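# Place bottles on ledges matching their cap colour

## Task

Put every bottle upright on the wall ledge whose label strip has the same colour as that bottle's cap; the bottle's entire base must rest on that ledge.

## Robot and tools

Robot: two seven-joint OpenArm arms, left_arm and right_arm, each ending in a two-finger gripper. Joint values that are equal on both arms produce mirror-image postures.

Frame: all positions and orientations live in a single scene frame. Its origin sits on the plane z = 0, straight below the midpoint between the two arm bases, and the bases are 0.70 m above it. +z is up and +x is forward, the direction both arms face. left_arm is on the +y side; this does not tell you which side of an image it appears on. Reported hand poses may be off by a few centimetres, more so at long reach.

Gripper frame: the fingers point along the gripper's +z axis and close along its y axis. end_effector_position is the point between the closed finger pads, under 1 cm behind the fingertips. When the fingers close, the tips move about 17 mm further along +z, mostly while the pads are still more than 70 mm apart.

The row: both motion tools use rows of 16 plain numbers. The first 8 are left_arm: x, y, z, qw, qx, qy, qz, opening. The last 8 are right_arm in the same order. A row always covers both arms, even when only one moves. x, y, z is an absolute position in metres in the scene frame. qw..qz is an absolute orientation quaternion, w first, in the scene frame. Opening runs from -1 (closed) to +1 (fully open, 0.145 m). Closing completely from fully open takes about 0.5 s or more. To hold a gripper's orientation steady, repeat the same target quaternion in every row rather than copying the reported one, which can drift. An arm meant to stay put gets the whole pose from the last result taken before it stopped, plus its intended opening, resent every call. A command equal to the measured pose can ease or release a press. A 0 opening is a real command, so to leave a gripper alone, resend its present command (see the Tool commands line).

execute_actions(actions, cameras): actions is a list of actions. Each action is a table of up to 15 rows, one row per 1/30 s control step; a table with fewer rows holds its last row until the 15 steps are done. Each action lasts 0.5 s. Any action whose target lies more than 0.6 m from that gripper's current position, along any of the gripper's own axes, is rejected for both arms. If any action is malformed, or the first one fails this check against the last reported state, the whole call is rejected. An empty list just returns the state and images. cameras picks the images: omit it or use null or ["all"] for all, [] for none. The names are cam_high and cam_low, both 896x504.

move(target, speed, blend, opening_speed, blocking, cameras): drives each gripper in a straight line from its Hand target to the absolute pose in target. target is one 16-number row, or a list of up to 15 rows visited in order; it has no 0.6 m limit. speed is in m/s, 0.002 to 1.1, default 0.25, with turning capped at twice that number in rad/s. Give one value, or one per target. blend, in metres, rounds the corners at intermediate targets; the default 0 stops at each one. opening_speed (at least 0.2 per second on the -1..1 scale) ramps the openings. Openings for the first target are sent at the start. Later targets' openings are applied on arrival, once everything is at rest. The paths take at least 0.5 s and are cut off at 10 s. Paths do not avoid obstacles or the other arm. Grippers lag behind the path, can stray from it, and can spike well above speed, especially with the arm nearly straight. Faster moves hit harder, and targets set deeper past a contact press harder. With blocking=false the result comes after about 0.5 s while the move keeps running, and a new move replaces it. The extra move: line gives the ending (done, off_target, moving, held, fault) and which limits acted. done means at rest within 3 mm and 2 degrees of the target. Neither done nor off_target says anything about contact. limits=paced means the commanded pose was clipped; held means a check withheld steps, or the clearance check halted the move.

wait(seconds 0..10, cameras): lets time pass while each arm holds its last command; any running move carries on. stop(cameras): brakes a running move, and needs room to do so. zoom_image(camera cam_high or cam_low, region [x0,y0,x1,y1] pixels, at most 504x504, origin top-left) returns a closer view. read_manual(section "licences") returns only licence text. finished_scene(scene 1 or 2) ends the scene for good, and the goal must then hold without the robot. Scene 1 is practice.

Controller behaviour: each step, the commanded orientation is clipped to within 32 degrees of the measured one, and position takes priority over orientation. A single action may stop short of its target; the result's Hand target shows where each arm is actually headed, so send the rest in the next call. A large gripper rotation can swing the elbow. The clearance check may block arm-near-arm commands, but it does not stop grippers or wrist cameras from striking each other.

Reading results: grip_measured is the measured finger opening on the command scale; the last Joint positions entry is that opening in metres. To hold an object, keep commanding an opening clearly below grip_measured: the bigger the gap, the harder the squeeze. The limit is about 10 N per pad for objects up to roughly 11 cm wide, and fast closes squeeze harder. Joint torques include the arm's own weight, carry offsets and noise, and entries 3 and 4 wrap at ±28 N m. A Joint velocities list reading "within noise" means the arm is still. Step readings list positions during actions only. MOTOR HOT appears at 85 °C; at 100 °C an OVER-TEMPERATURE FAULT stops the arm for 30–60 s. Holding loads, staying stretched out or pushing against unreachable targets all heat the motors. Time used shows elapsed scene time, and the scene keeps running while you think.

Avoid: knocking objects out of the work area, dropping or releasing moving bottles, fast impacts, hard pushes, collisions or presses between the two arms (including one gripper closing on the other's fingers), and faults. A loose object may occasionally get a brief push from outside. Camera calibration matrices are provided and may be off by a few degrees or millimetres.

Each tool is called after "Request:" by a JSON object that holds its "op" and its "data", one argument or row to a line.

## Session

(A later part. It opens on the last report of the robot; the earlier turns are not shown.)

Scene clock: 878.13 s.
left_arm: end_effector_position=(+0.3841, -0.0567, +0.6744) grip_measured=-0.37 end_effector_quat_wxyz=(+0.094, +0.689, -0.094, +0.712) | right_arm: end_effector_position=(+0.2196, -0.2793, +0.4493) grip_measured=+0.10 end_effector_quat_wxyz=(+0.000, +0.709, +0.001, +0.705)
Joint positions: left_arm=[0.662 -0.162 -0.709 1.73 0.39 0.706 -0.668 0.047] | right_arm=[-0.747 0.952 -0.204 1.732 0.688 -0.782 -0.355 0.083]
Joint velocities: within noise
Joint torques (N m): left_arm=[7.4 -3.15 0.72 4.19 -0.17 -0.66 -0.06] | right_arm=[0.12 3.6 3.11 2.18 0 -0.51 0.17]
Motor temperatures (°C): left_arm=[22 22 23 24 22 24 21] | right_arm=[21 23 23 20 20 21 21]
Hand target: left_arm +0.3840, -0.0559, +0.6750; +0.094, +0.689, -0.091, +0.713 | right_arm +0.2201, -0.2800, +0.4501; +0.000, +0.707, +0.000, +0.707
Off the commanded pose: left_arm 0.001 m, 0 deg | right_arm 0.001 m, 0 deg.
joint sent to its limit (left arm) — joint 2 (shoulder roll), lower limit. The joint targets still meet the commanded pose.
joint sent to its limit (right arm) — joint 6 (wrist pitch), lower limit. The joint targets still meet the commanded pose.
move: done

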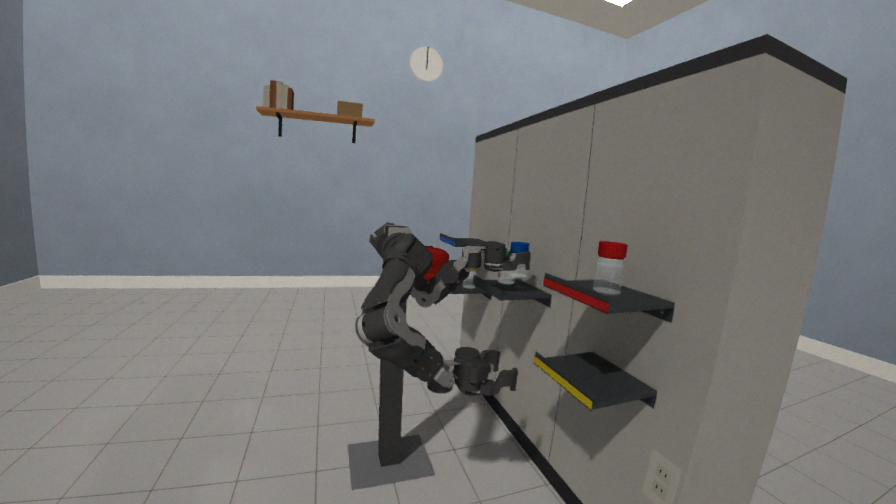

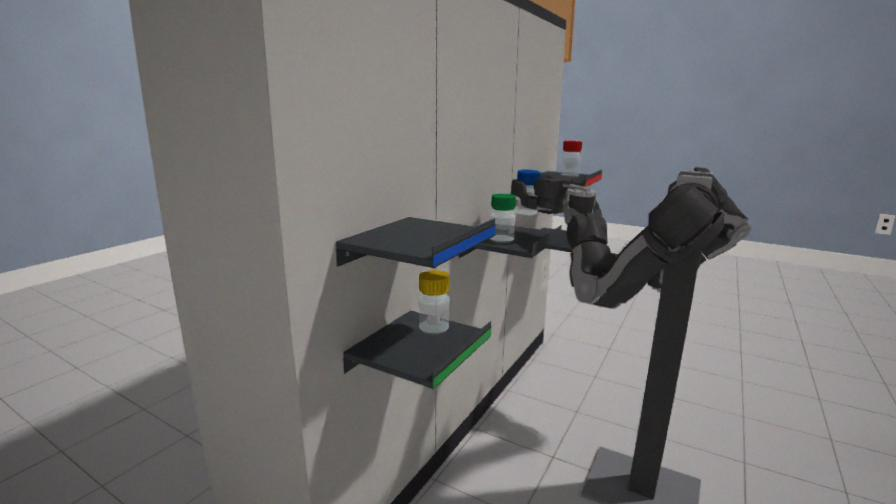

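Request:
{"op": "move", "data": {
  "target": [
    [0.285,-0.03,0.685,0.0985,0.6505,-0.0856,0.7483,-0.7,0.22,-0.28,0.45,0,0.7071,0,0.7071,0.1],
    [0.26,0.15,0.72,-0.0339,0.6287,0.0274,0.7763,-0.7,0.22,-0.28,0.45,0,0.7071,0,0.7071,0.1],
    [0.27,0.32,0.775,-0.1349,0.6197,0.1092,0.7653,-0.7,0.22,-0.28,0.45,0,0.7071,0,0.7071,0.1]
  ],
  "speed": 0.25,
  "blend": [0.02,0.03,0]
}}

Request:
{"op": "move", "data": {
  "target": [
    [0.38,0.4,0.775,-0.1633,0.6405,0.142,0.7369,-0.7,0.22,-0.28,0.45,0,0.7071,0,0.7071,0.1]
  ],
  "speed": 0.2
}}

Request:
{"op": "zoom_image", "data": {
  "camera": "cam_low",
  "region": [370, 130, 540, 270]
}}

Scene clock: 902.23 s.
left_arm: end_effector_position=(+0.2703, +0.3205, +0.7728) grip_measured=-0.55 end_effector_quat_wxyz=(-0.135, +0.623, +0.111, +0.763) | right_arm: end_effector_position=(+0.2196, -0.2793, +0.4493) grip_measured=+0.10 end_effector_quat_wxyz=(+0.000, +0.709, +0.001, +0.705)
Joint positions: left_arm=[-0.118 1.059 0.744 2.343 1.376 0.636 -0.768 0.034] | right_arm=[-0.747 0.952 -0.204 1.732 0.688 -0.782 -0.355 0.083]
Joint velocities: within noise
Joint torques (N m): left_arm=[3.68 5.89 2.04 0.55 -0.23 -0.6 0.2] | right_arm=[0.28 3.49 3.02 2.24 0.04 -0.53 0.19]
Motor temperatures (°C): left_arm=[23 22 23 24 22 24 21] | right_arm=[21 23 23 20 20 21 21]
Hand target: left_arm +0.2700, +0.3200, +0.7750; -0.135, +0.620, +0.109, +0.765 | right_arm +0.2201, -0.2800, +0.4501; +0.000, +0.707, +0.000, +0.707
Off the commanded pose: left_arm 0.002 m, 1 deg | right_arm 0.001 m, 0 deg.
joint sent to its limit (right arm) — joint 6 (wrist pitch), lower limit. The joint targets still meet the commanded pose.
move: done

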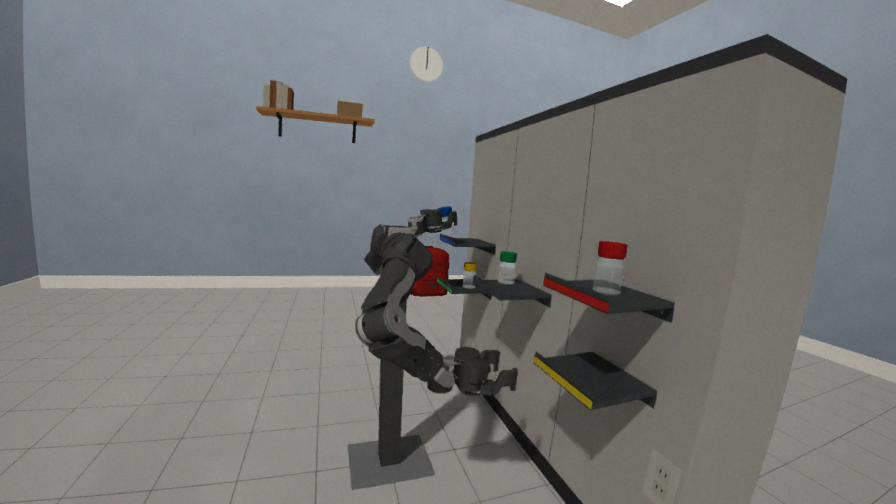

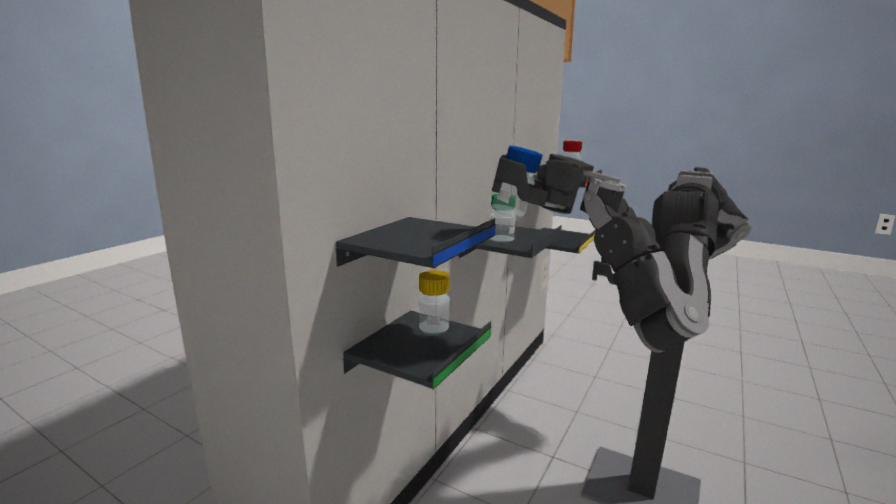

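Scene clock: 903.60 s.
left_arm: end_effector_position=(+0.3815, +0.3993, +0.7702) grip_measured=-0.55 end_effector_quat_wxyz=(-0.162, +0.647, +0.141, +0.732) | right_arm: end_effector_position=(+0.2196, -0.2794, +0.4493) grip_measured=+0.10 end_effector_quat_wxyz=(+0.000, +0.709, +0.000, +0.705)
Joint positions: left_arm=[0.744 1.239 -0.257 1.631 1.249 0.413 -0.559 0.034] | right_arm=[-0.747 0.952 -0.204 1.732 0.688 -0.782 -0.355 0.083]
Joint velocities: within noise
Joint torques (N m): left_arm=[7.4 5.55 3.74 1.85 -0.26 -0.81 0.07] | right_arm=[0.12 3.55 3.08 2.11 0.01 -0.51 0.21]
Motor temperatures (°C): left_arm=[23 23 23 24 22 24 21] | right_arm=[21 23 23 20 20 21 21]
Hand target: left_arm +0.3799, +0.3999, +0.7750; -0.163, +0.640, +0.142, +0.737 | right_arm +0.2201, -0.2800, +0.4501; +0.000, +0.707, +0.000, +0.707
Off the commanded pose: left_arm 0.005 m, 1 deg | right_arm 0.001 m, 0 deg.
joint sent to its limit (right arm) — joint 6 (wrist pitch), lower limit. The joint targets still meet the commanded pose.
move: off_target (left_arm)

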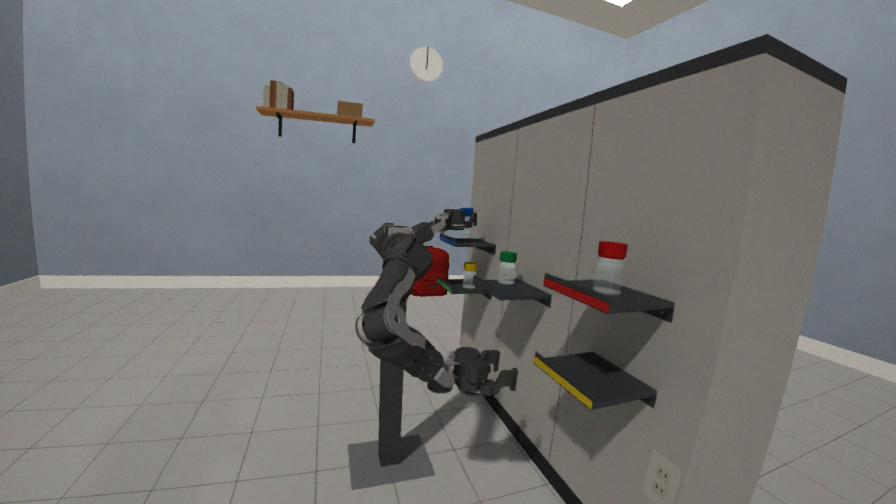

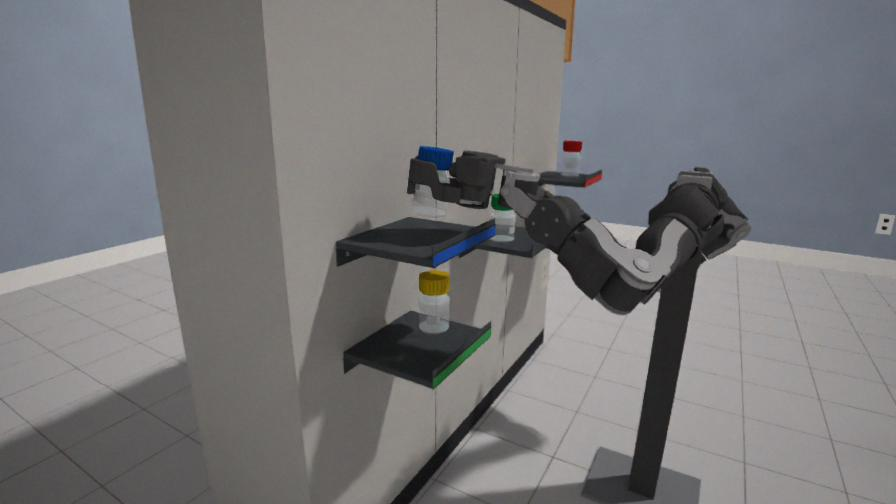

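Scaled by 2.965 from the camera's 896x504 image, which has a finer 1280x720 frame.

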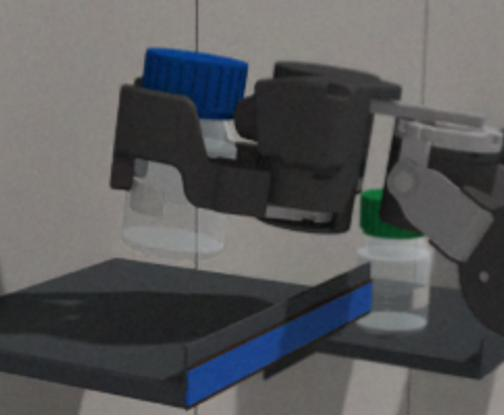

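Request:
{"op": "zoom_image", "data": {
  "camera": "cam_low",
  "region": [400, 140, 460, 220]
}}

Request:
{"op": "zoom_image", "data": {
  "camera": "cam_high",
  "region": [435, 195, 500, 255]
}}

Scaled by 6.300 from the camera's 896x504 image, which has a finer 1280x720 frame.

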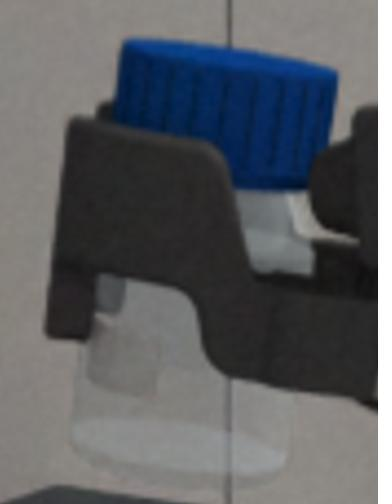

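Scaled by 7.754 from the camera's 896x504 image, which has a finer 1280x720 frame.

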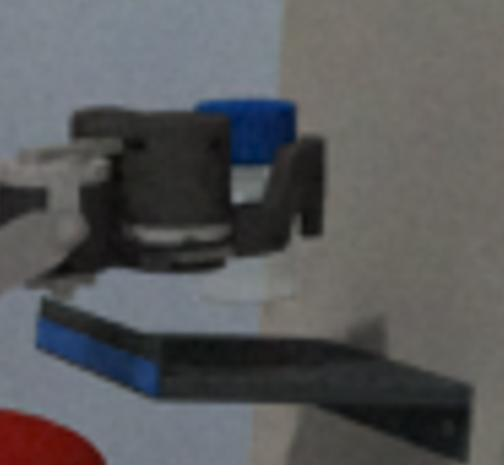

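Request:
{"op": "move", "data": {
  "target": [
    [0.385,0.402,0.745,-0.1557,0.6782,0.1503,0.7023,-0.7,0.22,-0.28,0.45,0,0.7071,0,0.7071,0.1],
    [0.385,0.402,0.723,-0.1557,0.6782,0.1503,0.7023,-0.7,0.22,-0.28,0.45,0,0.7071,0,0.7071,0.1]
  ],
  "speed": [0.1,0.04]
}}

Request:
{"op": "zoom_image", "data": {
  "camera": "cam_low",
  "region": [370, 130, 540, 270]
}}

Request:
{"op": "zoom_image", "data": {
  "camera": "cam_high",
  "region": [435, 195, 500, 255]
}}

Scene clock: 978.53 s.
left_arm: end_effector_position=(+0.3831, +0.4014, +0.7368) grip_measured=-0.55 end_effector_quat_wxyz=(-0.154, +0.661, +0.150, +0.719) | right_arm: end_effector_position=(+0.2196, -0.2794, +0.4493) grip_measured=+0.10 end_effector_quat_wxyz=(+0.000, +0.709, +0.000, +0.705)
Joint positions: left_arm=[0.597 1.258 -0.231 1.642 1.285 0.32 -0.571 0.034] | right_arm=[-0.747 0.952 -0.204 1.732 0.688 -0.782 -0.355 0.083]
Joint velocities: within noise
Joint torques (N m): left_arm=[2.99 5.24 1.09 0.51 0.18 0.05 -0.07] | right_arm=[0.2 3.47 3.04 2.26 0.03 -0.53 0.18]
Motor temperatures (°C): left_arm=[25 24 26 22 22 25 21] | right_arm=[21 23 23 20 20 21 21]
Hand target: left_arm +0.3849, +0.4020, +0.7230; -0.156, +0.678, +0.150, +0.702 | right_arm +0.2201, -0.2800, +0.4501; +0.000, +0.707, +0.000, +0.707
Off the commanded pose: left_arm 0.014 m, 3 deg | right_arm 0.001 m, 0 deg.
joint sent to its limit (right arm) — joint 6 (wrist pitch), lower limit. The joint targets still meet the commanded pose.
move: off_target (left_arm)

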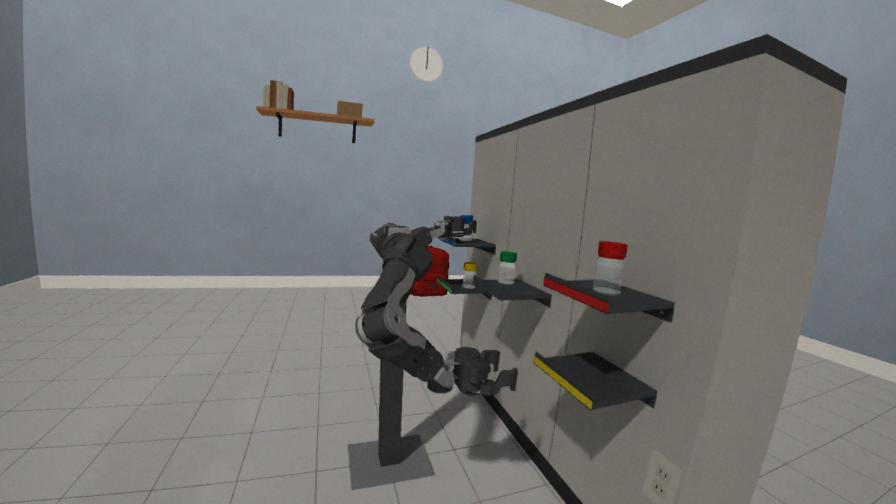

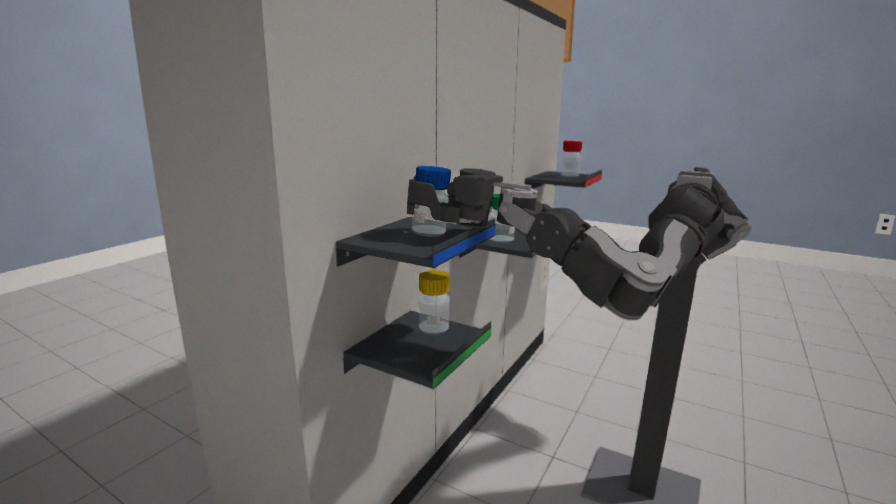

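Scaled by 2.965 from the camera's 896x504 image, which has a finer 1280x720 frame.

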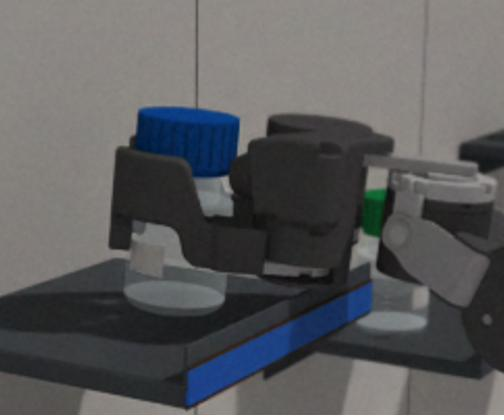

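Scaled by 7.754 from the camera's 896x504 image, which has a finer 1280x720 frame.

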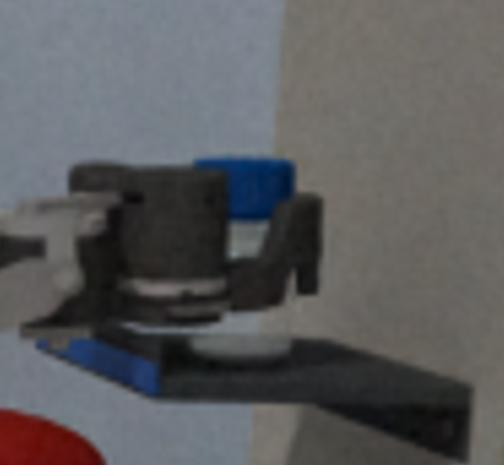

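Request:
{"op": "move", "data": {
  "target": [
    [0.385,0.402,0.73,-0.1557,0.6782,0.1503,0.7023,0.15,0.22,-0.28,0.45,0,0.7071,0,0.7071,0.1],
    [0.275,0.352,0.745,-0.1557,0.6782,0.1503,0.7023,0.15,0.22,-0.28,0.45,0,0.7071,0,0.7071,0.1]
  ],
  "speed": [0.1,0.1],
  "opening_speed": 1.2
}}

Request:
{"op": "zoom_image", "data": {
  "camera": "cam_low",
  "region": [370, 130, 540, 270]
}}

Scene clock: 993.10 s.
left_arm: end_effector_position=(+0.2754, +0.3509, +0.7462) grip_measured=+0.15 end_effector_quat_wxyz=(-0.155, +0.677, +0.148, +0.704) | right_arm: end_effector_position=(+0.2196, -0.2794, +0.4493) grip_measured=+0.10 end_effector_quat_wxyz=(+0.000, +0.709, +0.000, +0.705)
Joint positions: left_arm=[-0.218 1.094 0.813 2.259 1.477 0.689 -0.824 0.087] | right_arm=[-0.747 0.952 -0.204 1.732 0.688 -0.782 -0.355 0.083]
Joint velocities: within noise
Joint torques (N m): left_arm=[2.57 5.16 2.19 0.77 -0.12 -0.39 -0.05] | right_arm=[0.22 3.55 3.14 2.19 0.01 -0.51 0.2]
Motor temperatures (°C): left_arm=[24 24 26 22 22 25 21] | right_arm=[20 23 23 20 20 21 21]
Hand target: left_arm +0.2750, +0.3520, +0.7451; -0.156, +0.678, +0.150, +0.702 | right_arm +0.2201, -0.2800, +0.4501; +0.000, +0.707, +0.000, +0.707
Off the commanded pose: left_arm 0.002 m, 0 deg | right_arm 0.001 m, 0 deg.
joint sent to its limit (right arm) — joint 6 (wrist pitch), lower limit. The joint targets still meet the commanded pose.
move: done

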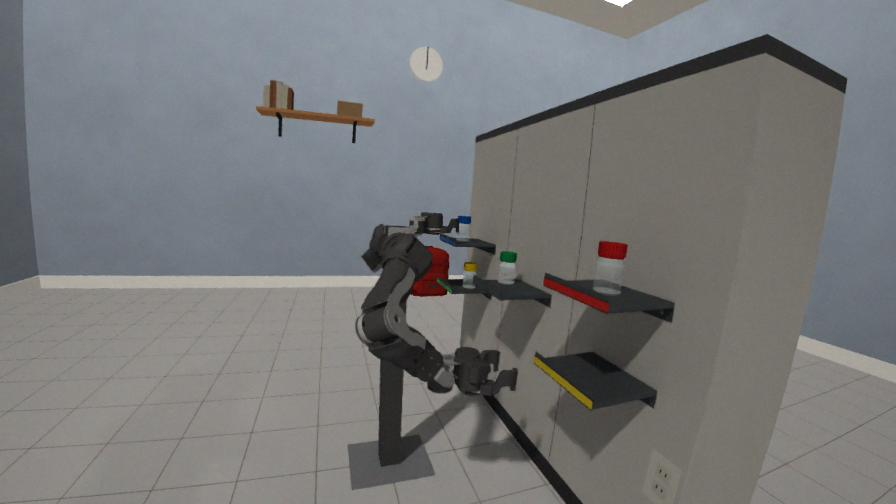

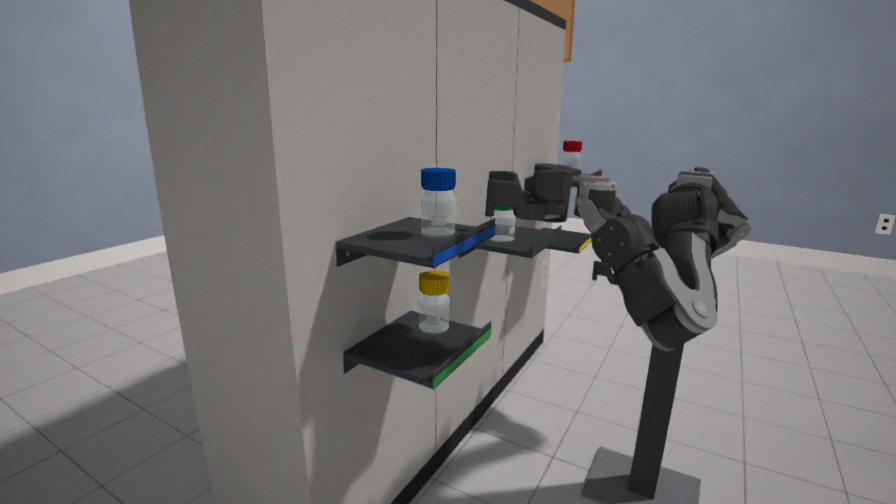

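Scaled by 2.965 from the camera's 896x504 image, which has a finer 1280x720 frame.

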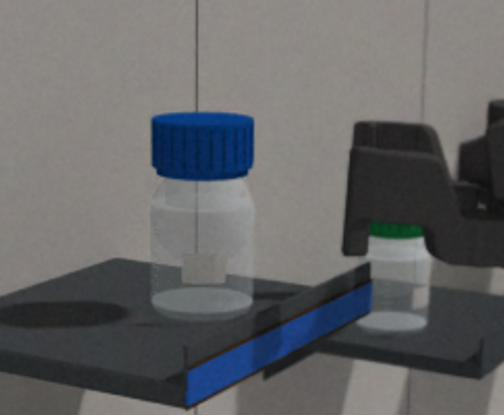

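Request:
{"op": "move", "data": {
  "target": [
    [0.245,0.32,0.70,-0.0616,0.7044,0.0616,0.7044,0.15,0.22,-0.28,0.45,0,0.7071,0,0.7071,0.1],
    [0.25,0.322,0.525,-0.0616,0.7044,0.0616,0.7044,0.15,0.22,-0.28,0.45,0,0.7071,0,0.7071,0.1],
    [0.285,0.328,0.525,-0.0616,0.7044,0.0616,0.7044,0.15,0.22,-0.28,0.45,0,0.7071,0,0.7071,0.1],
    [0.391,0.347,0.525,-0.0616,0.7044,0.0616,0.7044,0.15,0.22,-0.28,0.45,0,0.7071,0,0.7071,0.1]
  ],
  "speed": [0.2,0.2,0.15,0.12],
  "blend": [0.02,0.02,0,0]
}}

Request:
{"op": "zoom_image", "data": {
  "camera": "cam_low",
  "region": [370, 250, 510, 390]
}}

Scene clock: 1025.97 s.
left_arm: end_effector_position=(+0.3579, +0.3297, +0.5153) grip_measured=+0.15 end_effector_quat_wxyz=(-0.023, +0.737, +0.019, +0.676) | right_arm: end_effector_position=(+0.2196, -0.2794, +0.4493) grip_measured=+0.10 end_effector_quat_wxyz=(+0.000, +0.709, +0.000, +0.705)
Joint positions: left_arm=[-0.063 0.528 0.309 1.583 0.499 0.186 0.206 0.087] | right_arm=[-0.747 0.952 -0.204 1.732 0.688 -0.782 -0.355 0.083]
Joint velocities: within noise
Joint torques (N m): left_arm=[37.15 0.57 -9.03 -16.32 -0.56 -2.68 -2.84] | right_arm=[0.2 3.52 3.1 2.21 0.02 -0.52 0.17]
Motor temperatures (°C): left_arm=[27 24 25 22 22 25 22] | right_arm=[20 23 23 20 20 21 21]
Hand target: left_arm +0.3830, +0.3432, +0.5282; -0.057, +0.708, +0.059, +0.702 | right_arm +0.2201, -0.2800, +0.4501; +0.000, +0.707, +0.000, +0.707
Off the commanded pose: left_arm 0.039 m, 8 deg | right_arm 0.001 m, 0 deg.
joint sent to its limit (right arm) — joint 6 (wrist pitch), lower limit. The joint targets still meet the commanded pose.
move: off_target (left_arm); blend cut to 0.0178 m at target 2

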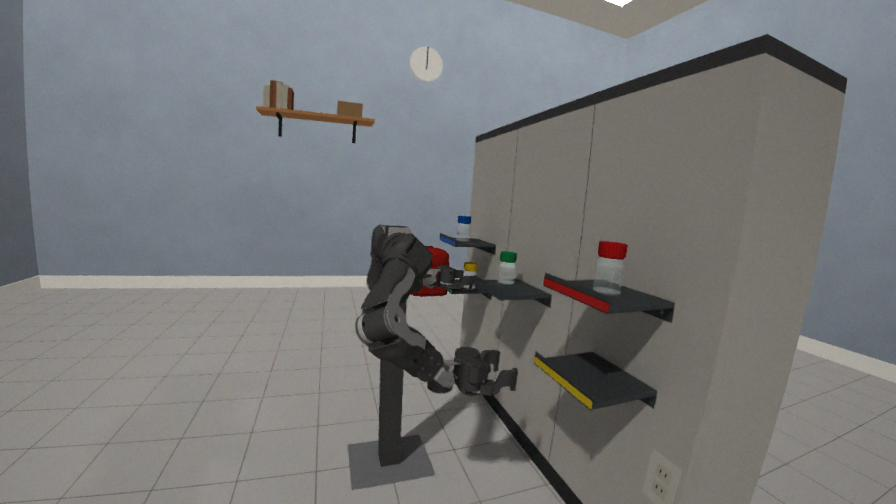

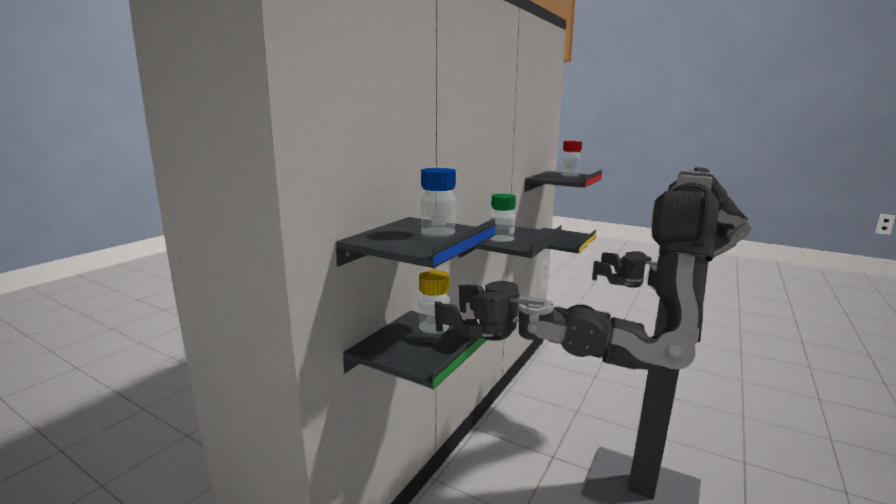

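Scaled by 3.600 from the camera's 896x504 image, which has a finer 1280x720 frame.

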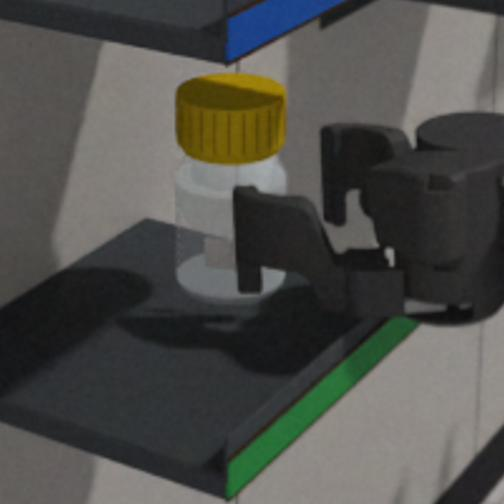

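Request:
{"op": "move", "data": {
  "target": [
    [0.27,0.325,0.53,-0.0616,0.7044,0.0616,0.7044,0.15,0.22,-0.28,0.45,0,0.7071,0,0.7071,0.1]
  ],
  "speed": 0.2
}}

Request:
{"op": "zoom_image", "data": {
  "camera": "cam_low",
  "region": [370, 250, 530, 390]
}}

Scene clock: 1040.13 s.
left_arm: end_effector_position=(+0.2698, +0.3261, +0.5285) grip_measured=+0.15 end_effector_quat_wxyz=(-0.063, +0.706, +0.065, +0.703) | right_arm: end_effector_position=(+0.2196, -0.2794, +0.4493) grip_measured=+0.10 end_effector_quat_wxyz=(+0.000, +0.709, +0.000, +0.705)
Joint positions: left_arm=[-0.438 0.284 0.566 1.944 0.462 0.115 0.207 0.087] | right_arm=[-0.747 0.952 -0.204 1.732 0.688 -0.782 -0.355 0.083]
Joint velocities: within noise
Joint torques (N m): left_arm=[1.25 3.92 1.16 5.52 0.31 -0.69 0.22] | right_arm=[0.2 3.57 3.11 2.07 0.02 -0.53 0.18]
Motor temperatures (°C): left_arm=[82 23 30 35 22 32 33] | right_arm=[20 23 23 20 20 21 21]
Hand target: left_arm +0.2700, +0.3250, +0.5300; -0.062, +0.704, +0.062, +0.704 | right_arm +0.2201, -0.2800, +0.4501; +0.000, +0.707, +0.000, +0.707
Off the commanded pose: left_arm 0.002 m, 0 deg | right_arm 0.001 m, 0 deg.
joint sent to its limit (right arm) — joint 6 (wrist pitch), lower limit. The joint targets still meet the commanded pose.
move: done

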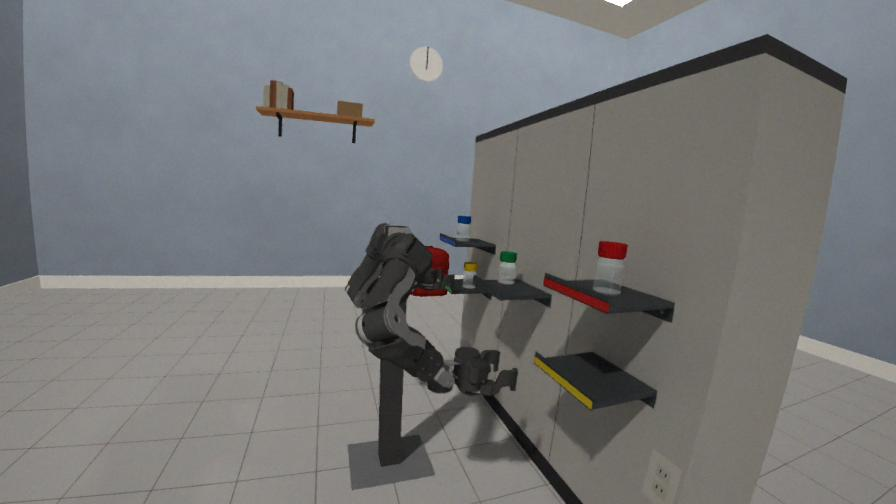

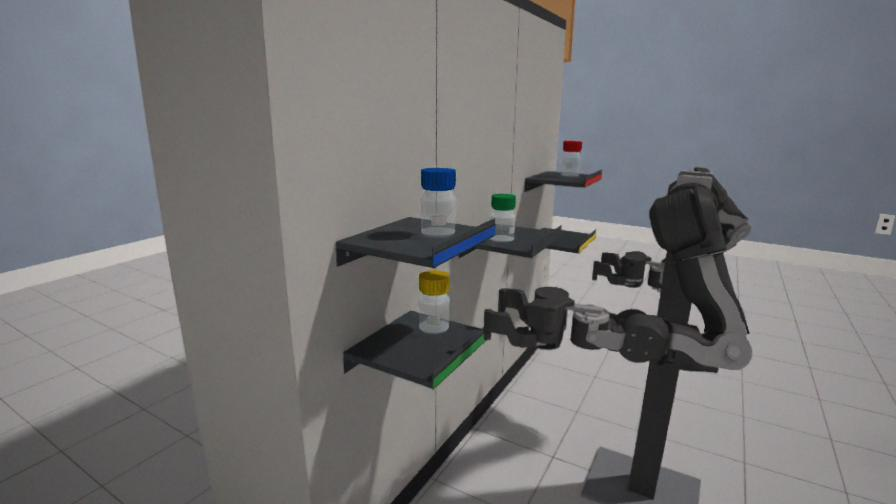

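Scaled by 3.150 from the camera's 896x504 image, which has a finer 1280x720 frame.

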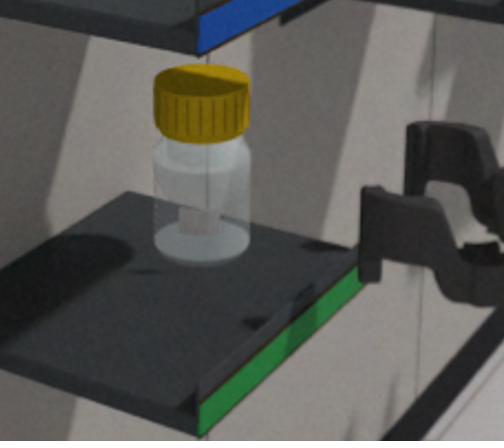

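Request:
{"op": "move", "data": {
  "target": [
    [0.285,0.328,0.536,-0.0616,0.7044,0.0616,0.7044,0.15,0.22,-0.28,0.45,0,0.7071,0,0.7071,0.1],
    [0.391,0.347,0.535,-0.0616,0.7044,0.0616,0.7044,0.15,0.22,-0.28,0.45,0,0.7071,0,0.7071,0.1]
  ],
  "speed": [0.2,0.1]
}}

Request:
{"op": "zoom_image", "data": {
  "camera": "cam_low",
  "region": [370, 250, 510, 390]
}}

Scene clock: 1053.83 s.
left_arm: end_effector_position=(+0.3913, +0.3467, +0.5373) grip_measured=+0.15 end_effector_quat_wxyz=(-0.061, +0.702, +0.063, +0.707) | right_arm: end_effector_position=(+0.2196, -0.2794, +0.4493) grip_measured=+0.10 end_effector_quat_wxyz=(+0.000, +0.709, +0.000, +0.705)
Joint positions: left_arm=[0.156 0.425 0.333 1.457 0.351 0.171 0.179 0.087] | right_arm=[-0.747 0.952 -0.204 1.732 0.688 -0.782 -0.355 0.083]
Joint velocities: within noise
Joint torques (N m): left_arm=[5.42 4.95 0.65 4.16 0.19 -0.69 0.15] | right_arm=[0.22 3.57 3.1 2.17 0 -0.51 0.16]
Motor temperatures (°C): left_arm=[50 24 28 31 22 29 27] | right_arm=[20 23 23 20 20 21 21]
Hand target: left_arm +0.3910, +0.3470, +0.5350; -0.062, +0.704, +0.062, +0.704 | right_arm +0.2201, -0.2800, +0.4501; +0.000, +0.707, +0.000, +0.707
Off the commanded pose: left_arm 0.002 m, 0 deg | right_arm 0.001 m, 0 deg.
joint sent to its limit (right arm) — joint 6 (wrist pitch), lower limit. The joint targets still meet the commanded pose.
move: done

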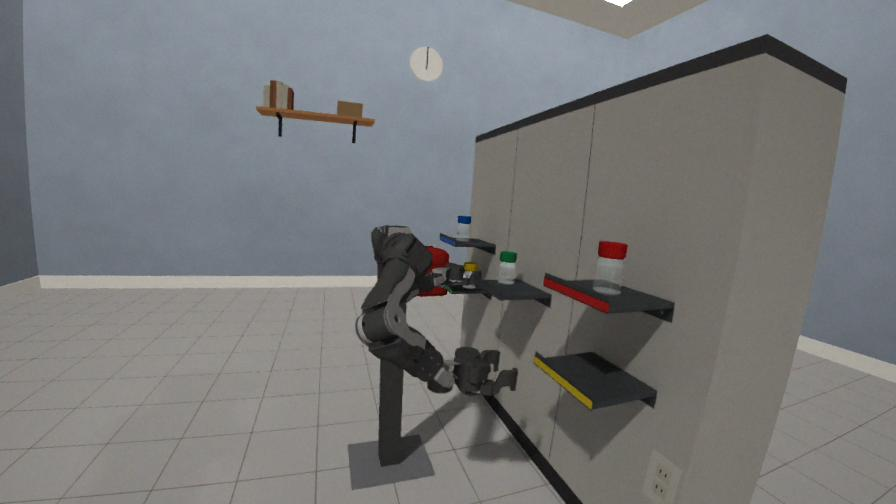

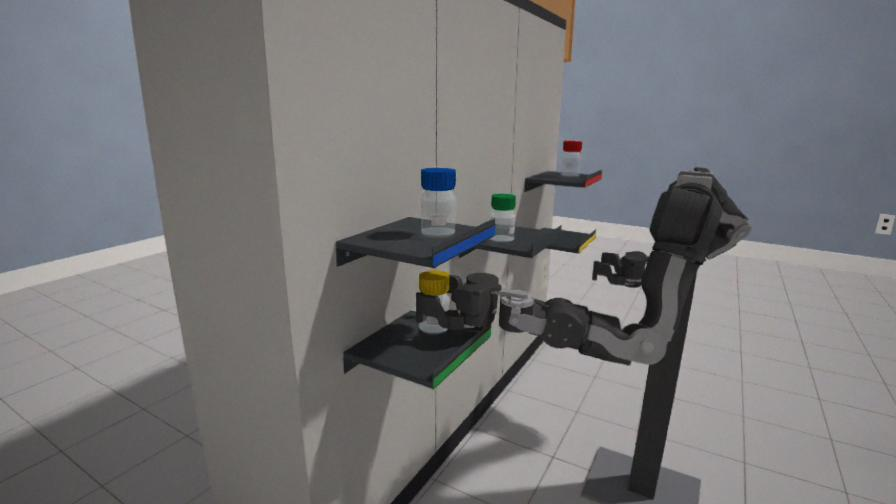

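Scaled by 3.600 from the camera's 896x504 image, which has a finer 1280x720 frame.

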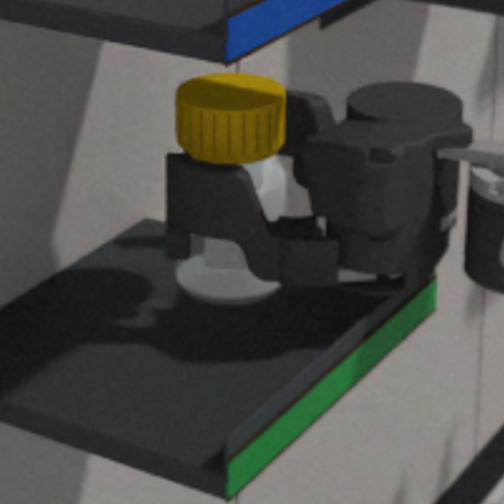

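Request:
{"op": "move", "data": {
  "target": [
    [0.391,0.347,0.535,-0.0616,0.7044,0.0616,0.7044,-0.8,0.22,-0.28,0.45,0,0.7071,0,0.7071,0.1],
    [0.391,0.347,0.57,-0.0616,0.7044,0.0616,0.7044,-0.8,0.22,-0.28,0.45,0,0.7071,0,0.7071,0.1],
    [0.26,0.27,0.575,-0.0616,0.7044,0.0616,0.7044,-0.8,0.22,-0.28,0.45,0,0.7071,0,0.7071,0.1]
  ],
  "speed": [0.1,0.1,0.2],
  "opening_speed": 1.5,
  "blend": [0,0.01,0]
}}

Request:
{"op": "zoom_image", "data": {
  "camera": "cam_low",
  "region": [440, 190, 600, 350]
}}

Scene clock: 1065.70 s.
left_arm: end_effector_position=(+0.2599, +0.2700, +0.5710) grip_measured=-0.31 end_effector_quat_wxyz=(-0.060, +0.710, +0.064, +0.699) | right_arm: end_effector_position=(+0.2196, -0.2794, +0.4493) grip_measured=+0.10 end_effector_quat_wxyz=(+0.000, +0.709, +0.000, +0.705)
Joint positions: left_arm=[-0.451 0.131 0.503 2.287 0.342 0.364 0.12 0.053] | right_arm=[-0.747 0.952 -0.204 1.732 0.688 -0.782 -0.355 0.083]
Joint velocities: within noise
Joint torques (N m): left_arm=[1.7 2.31 0.88 5.78 0.17 -0.96 0.13] | right_arm=[0.3 3.52 3.08 2.21 0.01 -0.52 0.17]
Motor temperatures (°C): left_arm=[40 24 27 29 22 28 25] | right_arm=[20 23 23 20 20 21 21]
Hand target: left_arm +0.2600, +0.2700, +0.5750; -0.062, +0.704, +0.062, +0.704 | right_arm +0.2201, -0.2800, +0.4501; +0.000, +0.707, +0.000, +0.707
Off the commanded pose: left_arm 0.004 m, 1 deg | right_arm 0.001 m, 0 deg.
joint sent to its limit (right arm) — joint 6 (wrist pitch), lower limit. The joint targets still meet the commanded pose.
move: off_target (left_arm)

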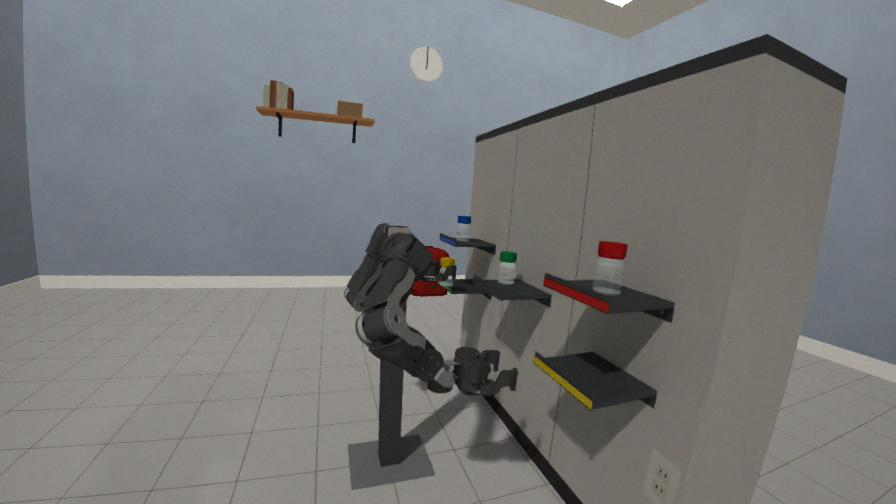

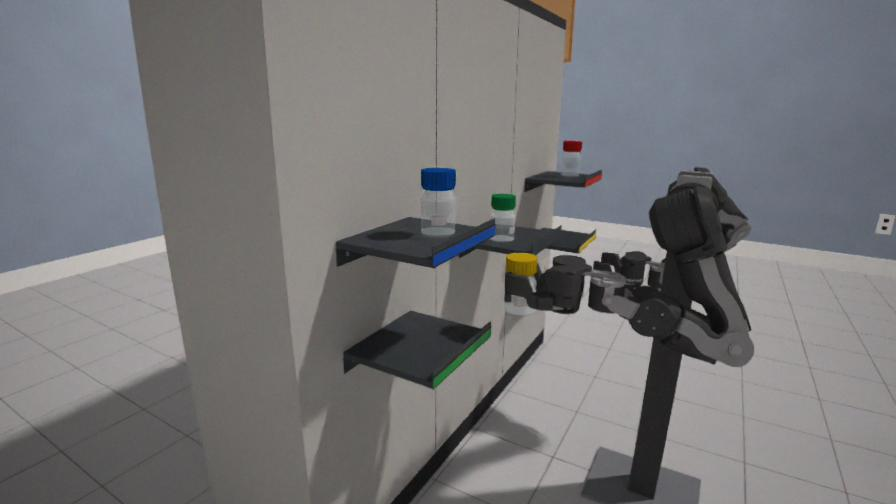

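Scaled by 3.150 from the camera's 896x504 image, which has a finer 1280x720 frame.

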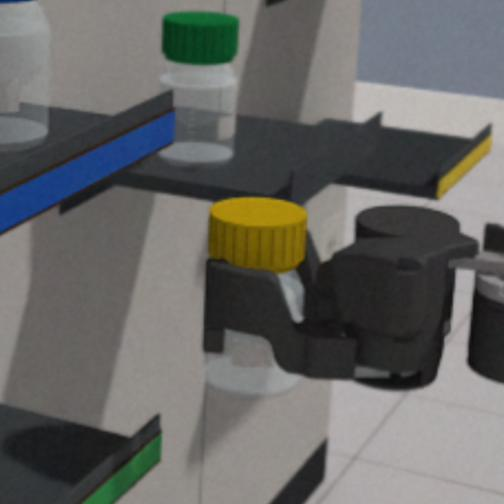

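Request:
{"op": "move", "data": {
  "target": [
    [0.26,0.1,0.66,0,0.6756,0,0.7372,-0.8,0.22,-0.28,0.45,0,0.7071,0,0.7071,0.1],
    [0.28,-0.03,0.69,0.0962,0.6698,-0.0882,0.7309,-0.8,0.22,-0.28,0.45,0,0.7071,0,0.7071,0.1],
    [0.376,-0.055,0.69,0.0962,0.6698,-0.0882,0.7309,-0.8,0.22,-0.28,0.45,0,0.7071,0,0.7071,0.1],
    [0.376,-0.055,0.638,0.0923,0.7009,-0.0923,0.7009,-0.8,0.22,-0.28,0.45,0,0.7071,0,0.7071,0.1]
  ],
  "speed": [0.2,0.2,0.2,0.08],
  "blend": [0.03,0.02,0.01,0]
}}

Request:
{"op": "zoom_image", "data": {
  "camera": "cam_low",
  "region": [470, 150, 620, 270]
}}

Scene clock: 1083.80 s.
left_arm: end_effector_position=(+0.3761, -0.0542, +0.6368) grip_measured=-0.31 end_effector_quat_wxyz=(+0.090, +0.704, -0.092, +0.698) | right_arm: end_effector_position=(+0.2196, -0.2794, +0.4493) grip_measured=+0.10 end_effector_quat_wxyz=(+0.000, +0.709, +0.000, +0.705)
Joint positions: left_arm=[0.553 -0.117 -0.755 1.745 0.369 0.638 -0.681 0.052] | right_arm=[-0.747 0.952 -0.204 1.732 0.688 -0.782 -0.355 0.083]
Joint velocities: within noise
Joint torques (N m): left_arm=[7.64 -2.7 0.24 4.1 -0.2 -0.82 0.19] | right_arm=[0.2 3.44 3.06 2.21 0.01 -0.52 0.21]
Motor temperatures (°C): left_arm=[33 23 26 28 22 28 23] | right_arm=[20 23 23 20 20 21 21]
Hand target: left_arm +0.3760, -0.0550, +0.6380; +0.092, +0.701, -0.092, +0.701 | right_arm +0.2201, -0.2800, +0.4501; +0.000, +0.707, +0.000, +0.707
Off the commanded pose: left_arm 0.001 m, 1 deg | right_arm 0.001 m, 0 deg.
joint sent to its limit (right arm) — joint 6 (wrist pitch), lower limit. The joint targets still meet the commanded pose.
move: done

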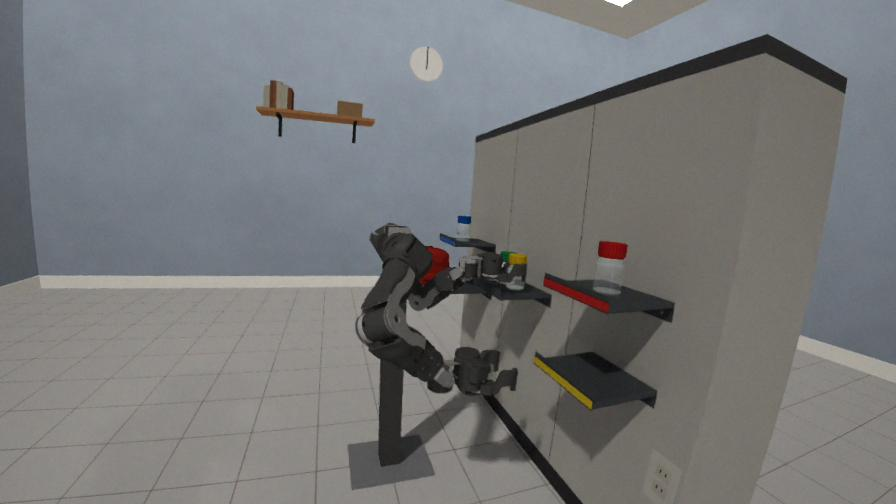

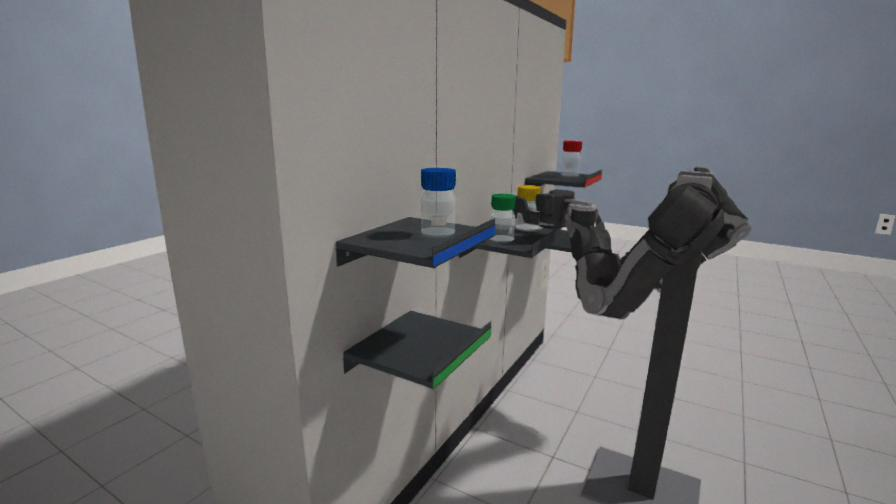

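Scaled by 3.360 from the camera's 896x504 image, which has a finer 1280x720 frame.

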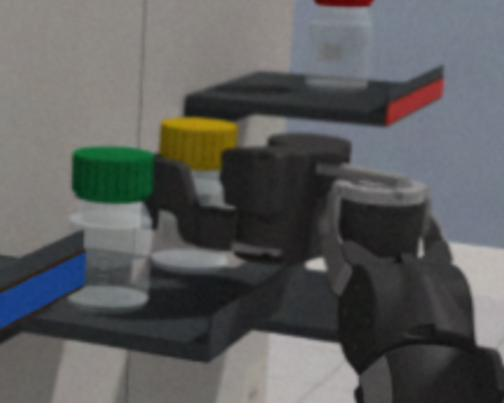

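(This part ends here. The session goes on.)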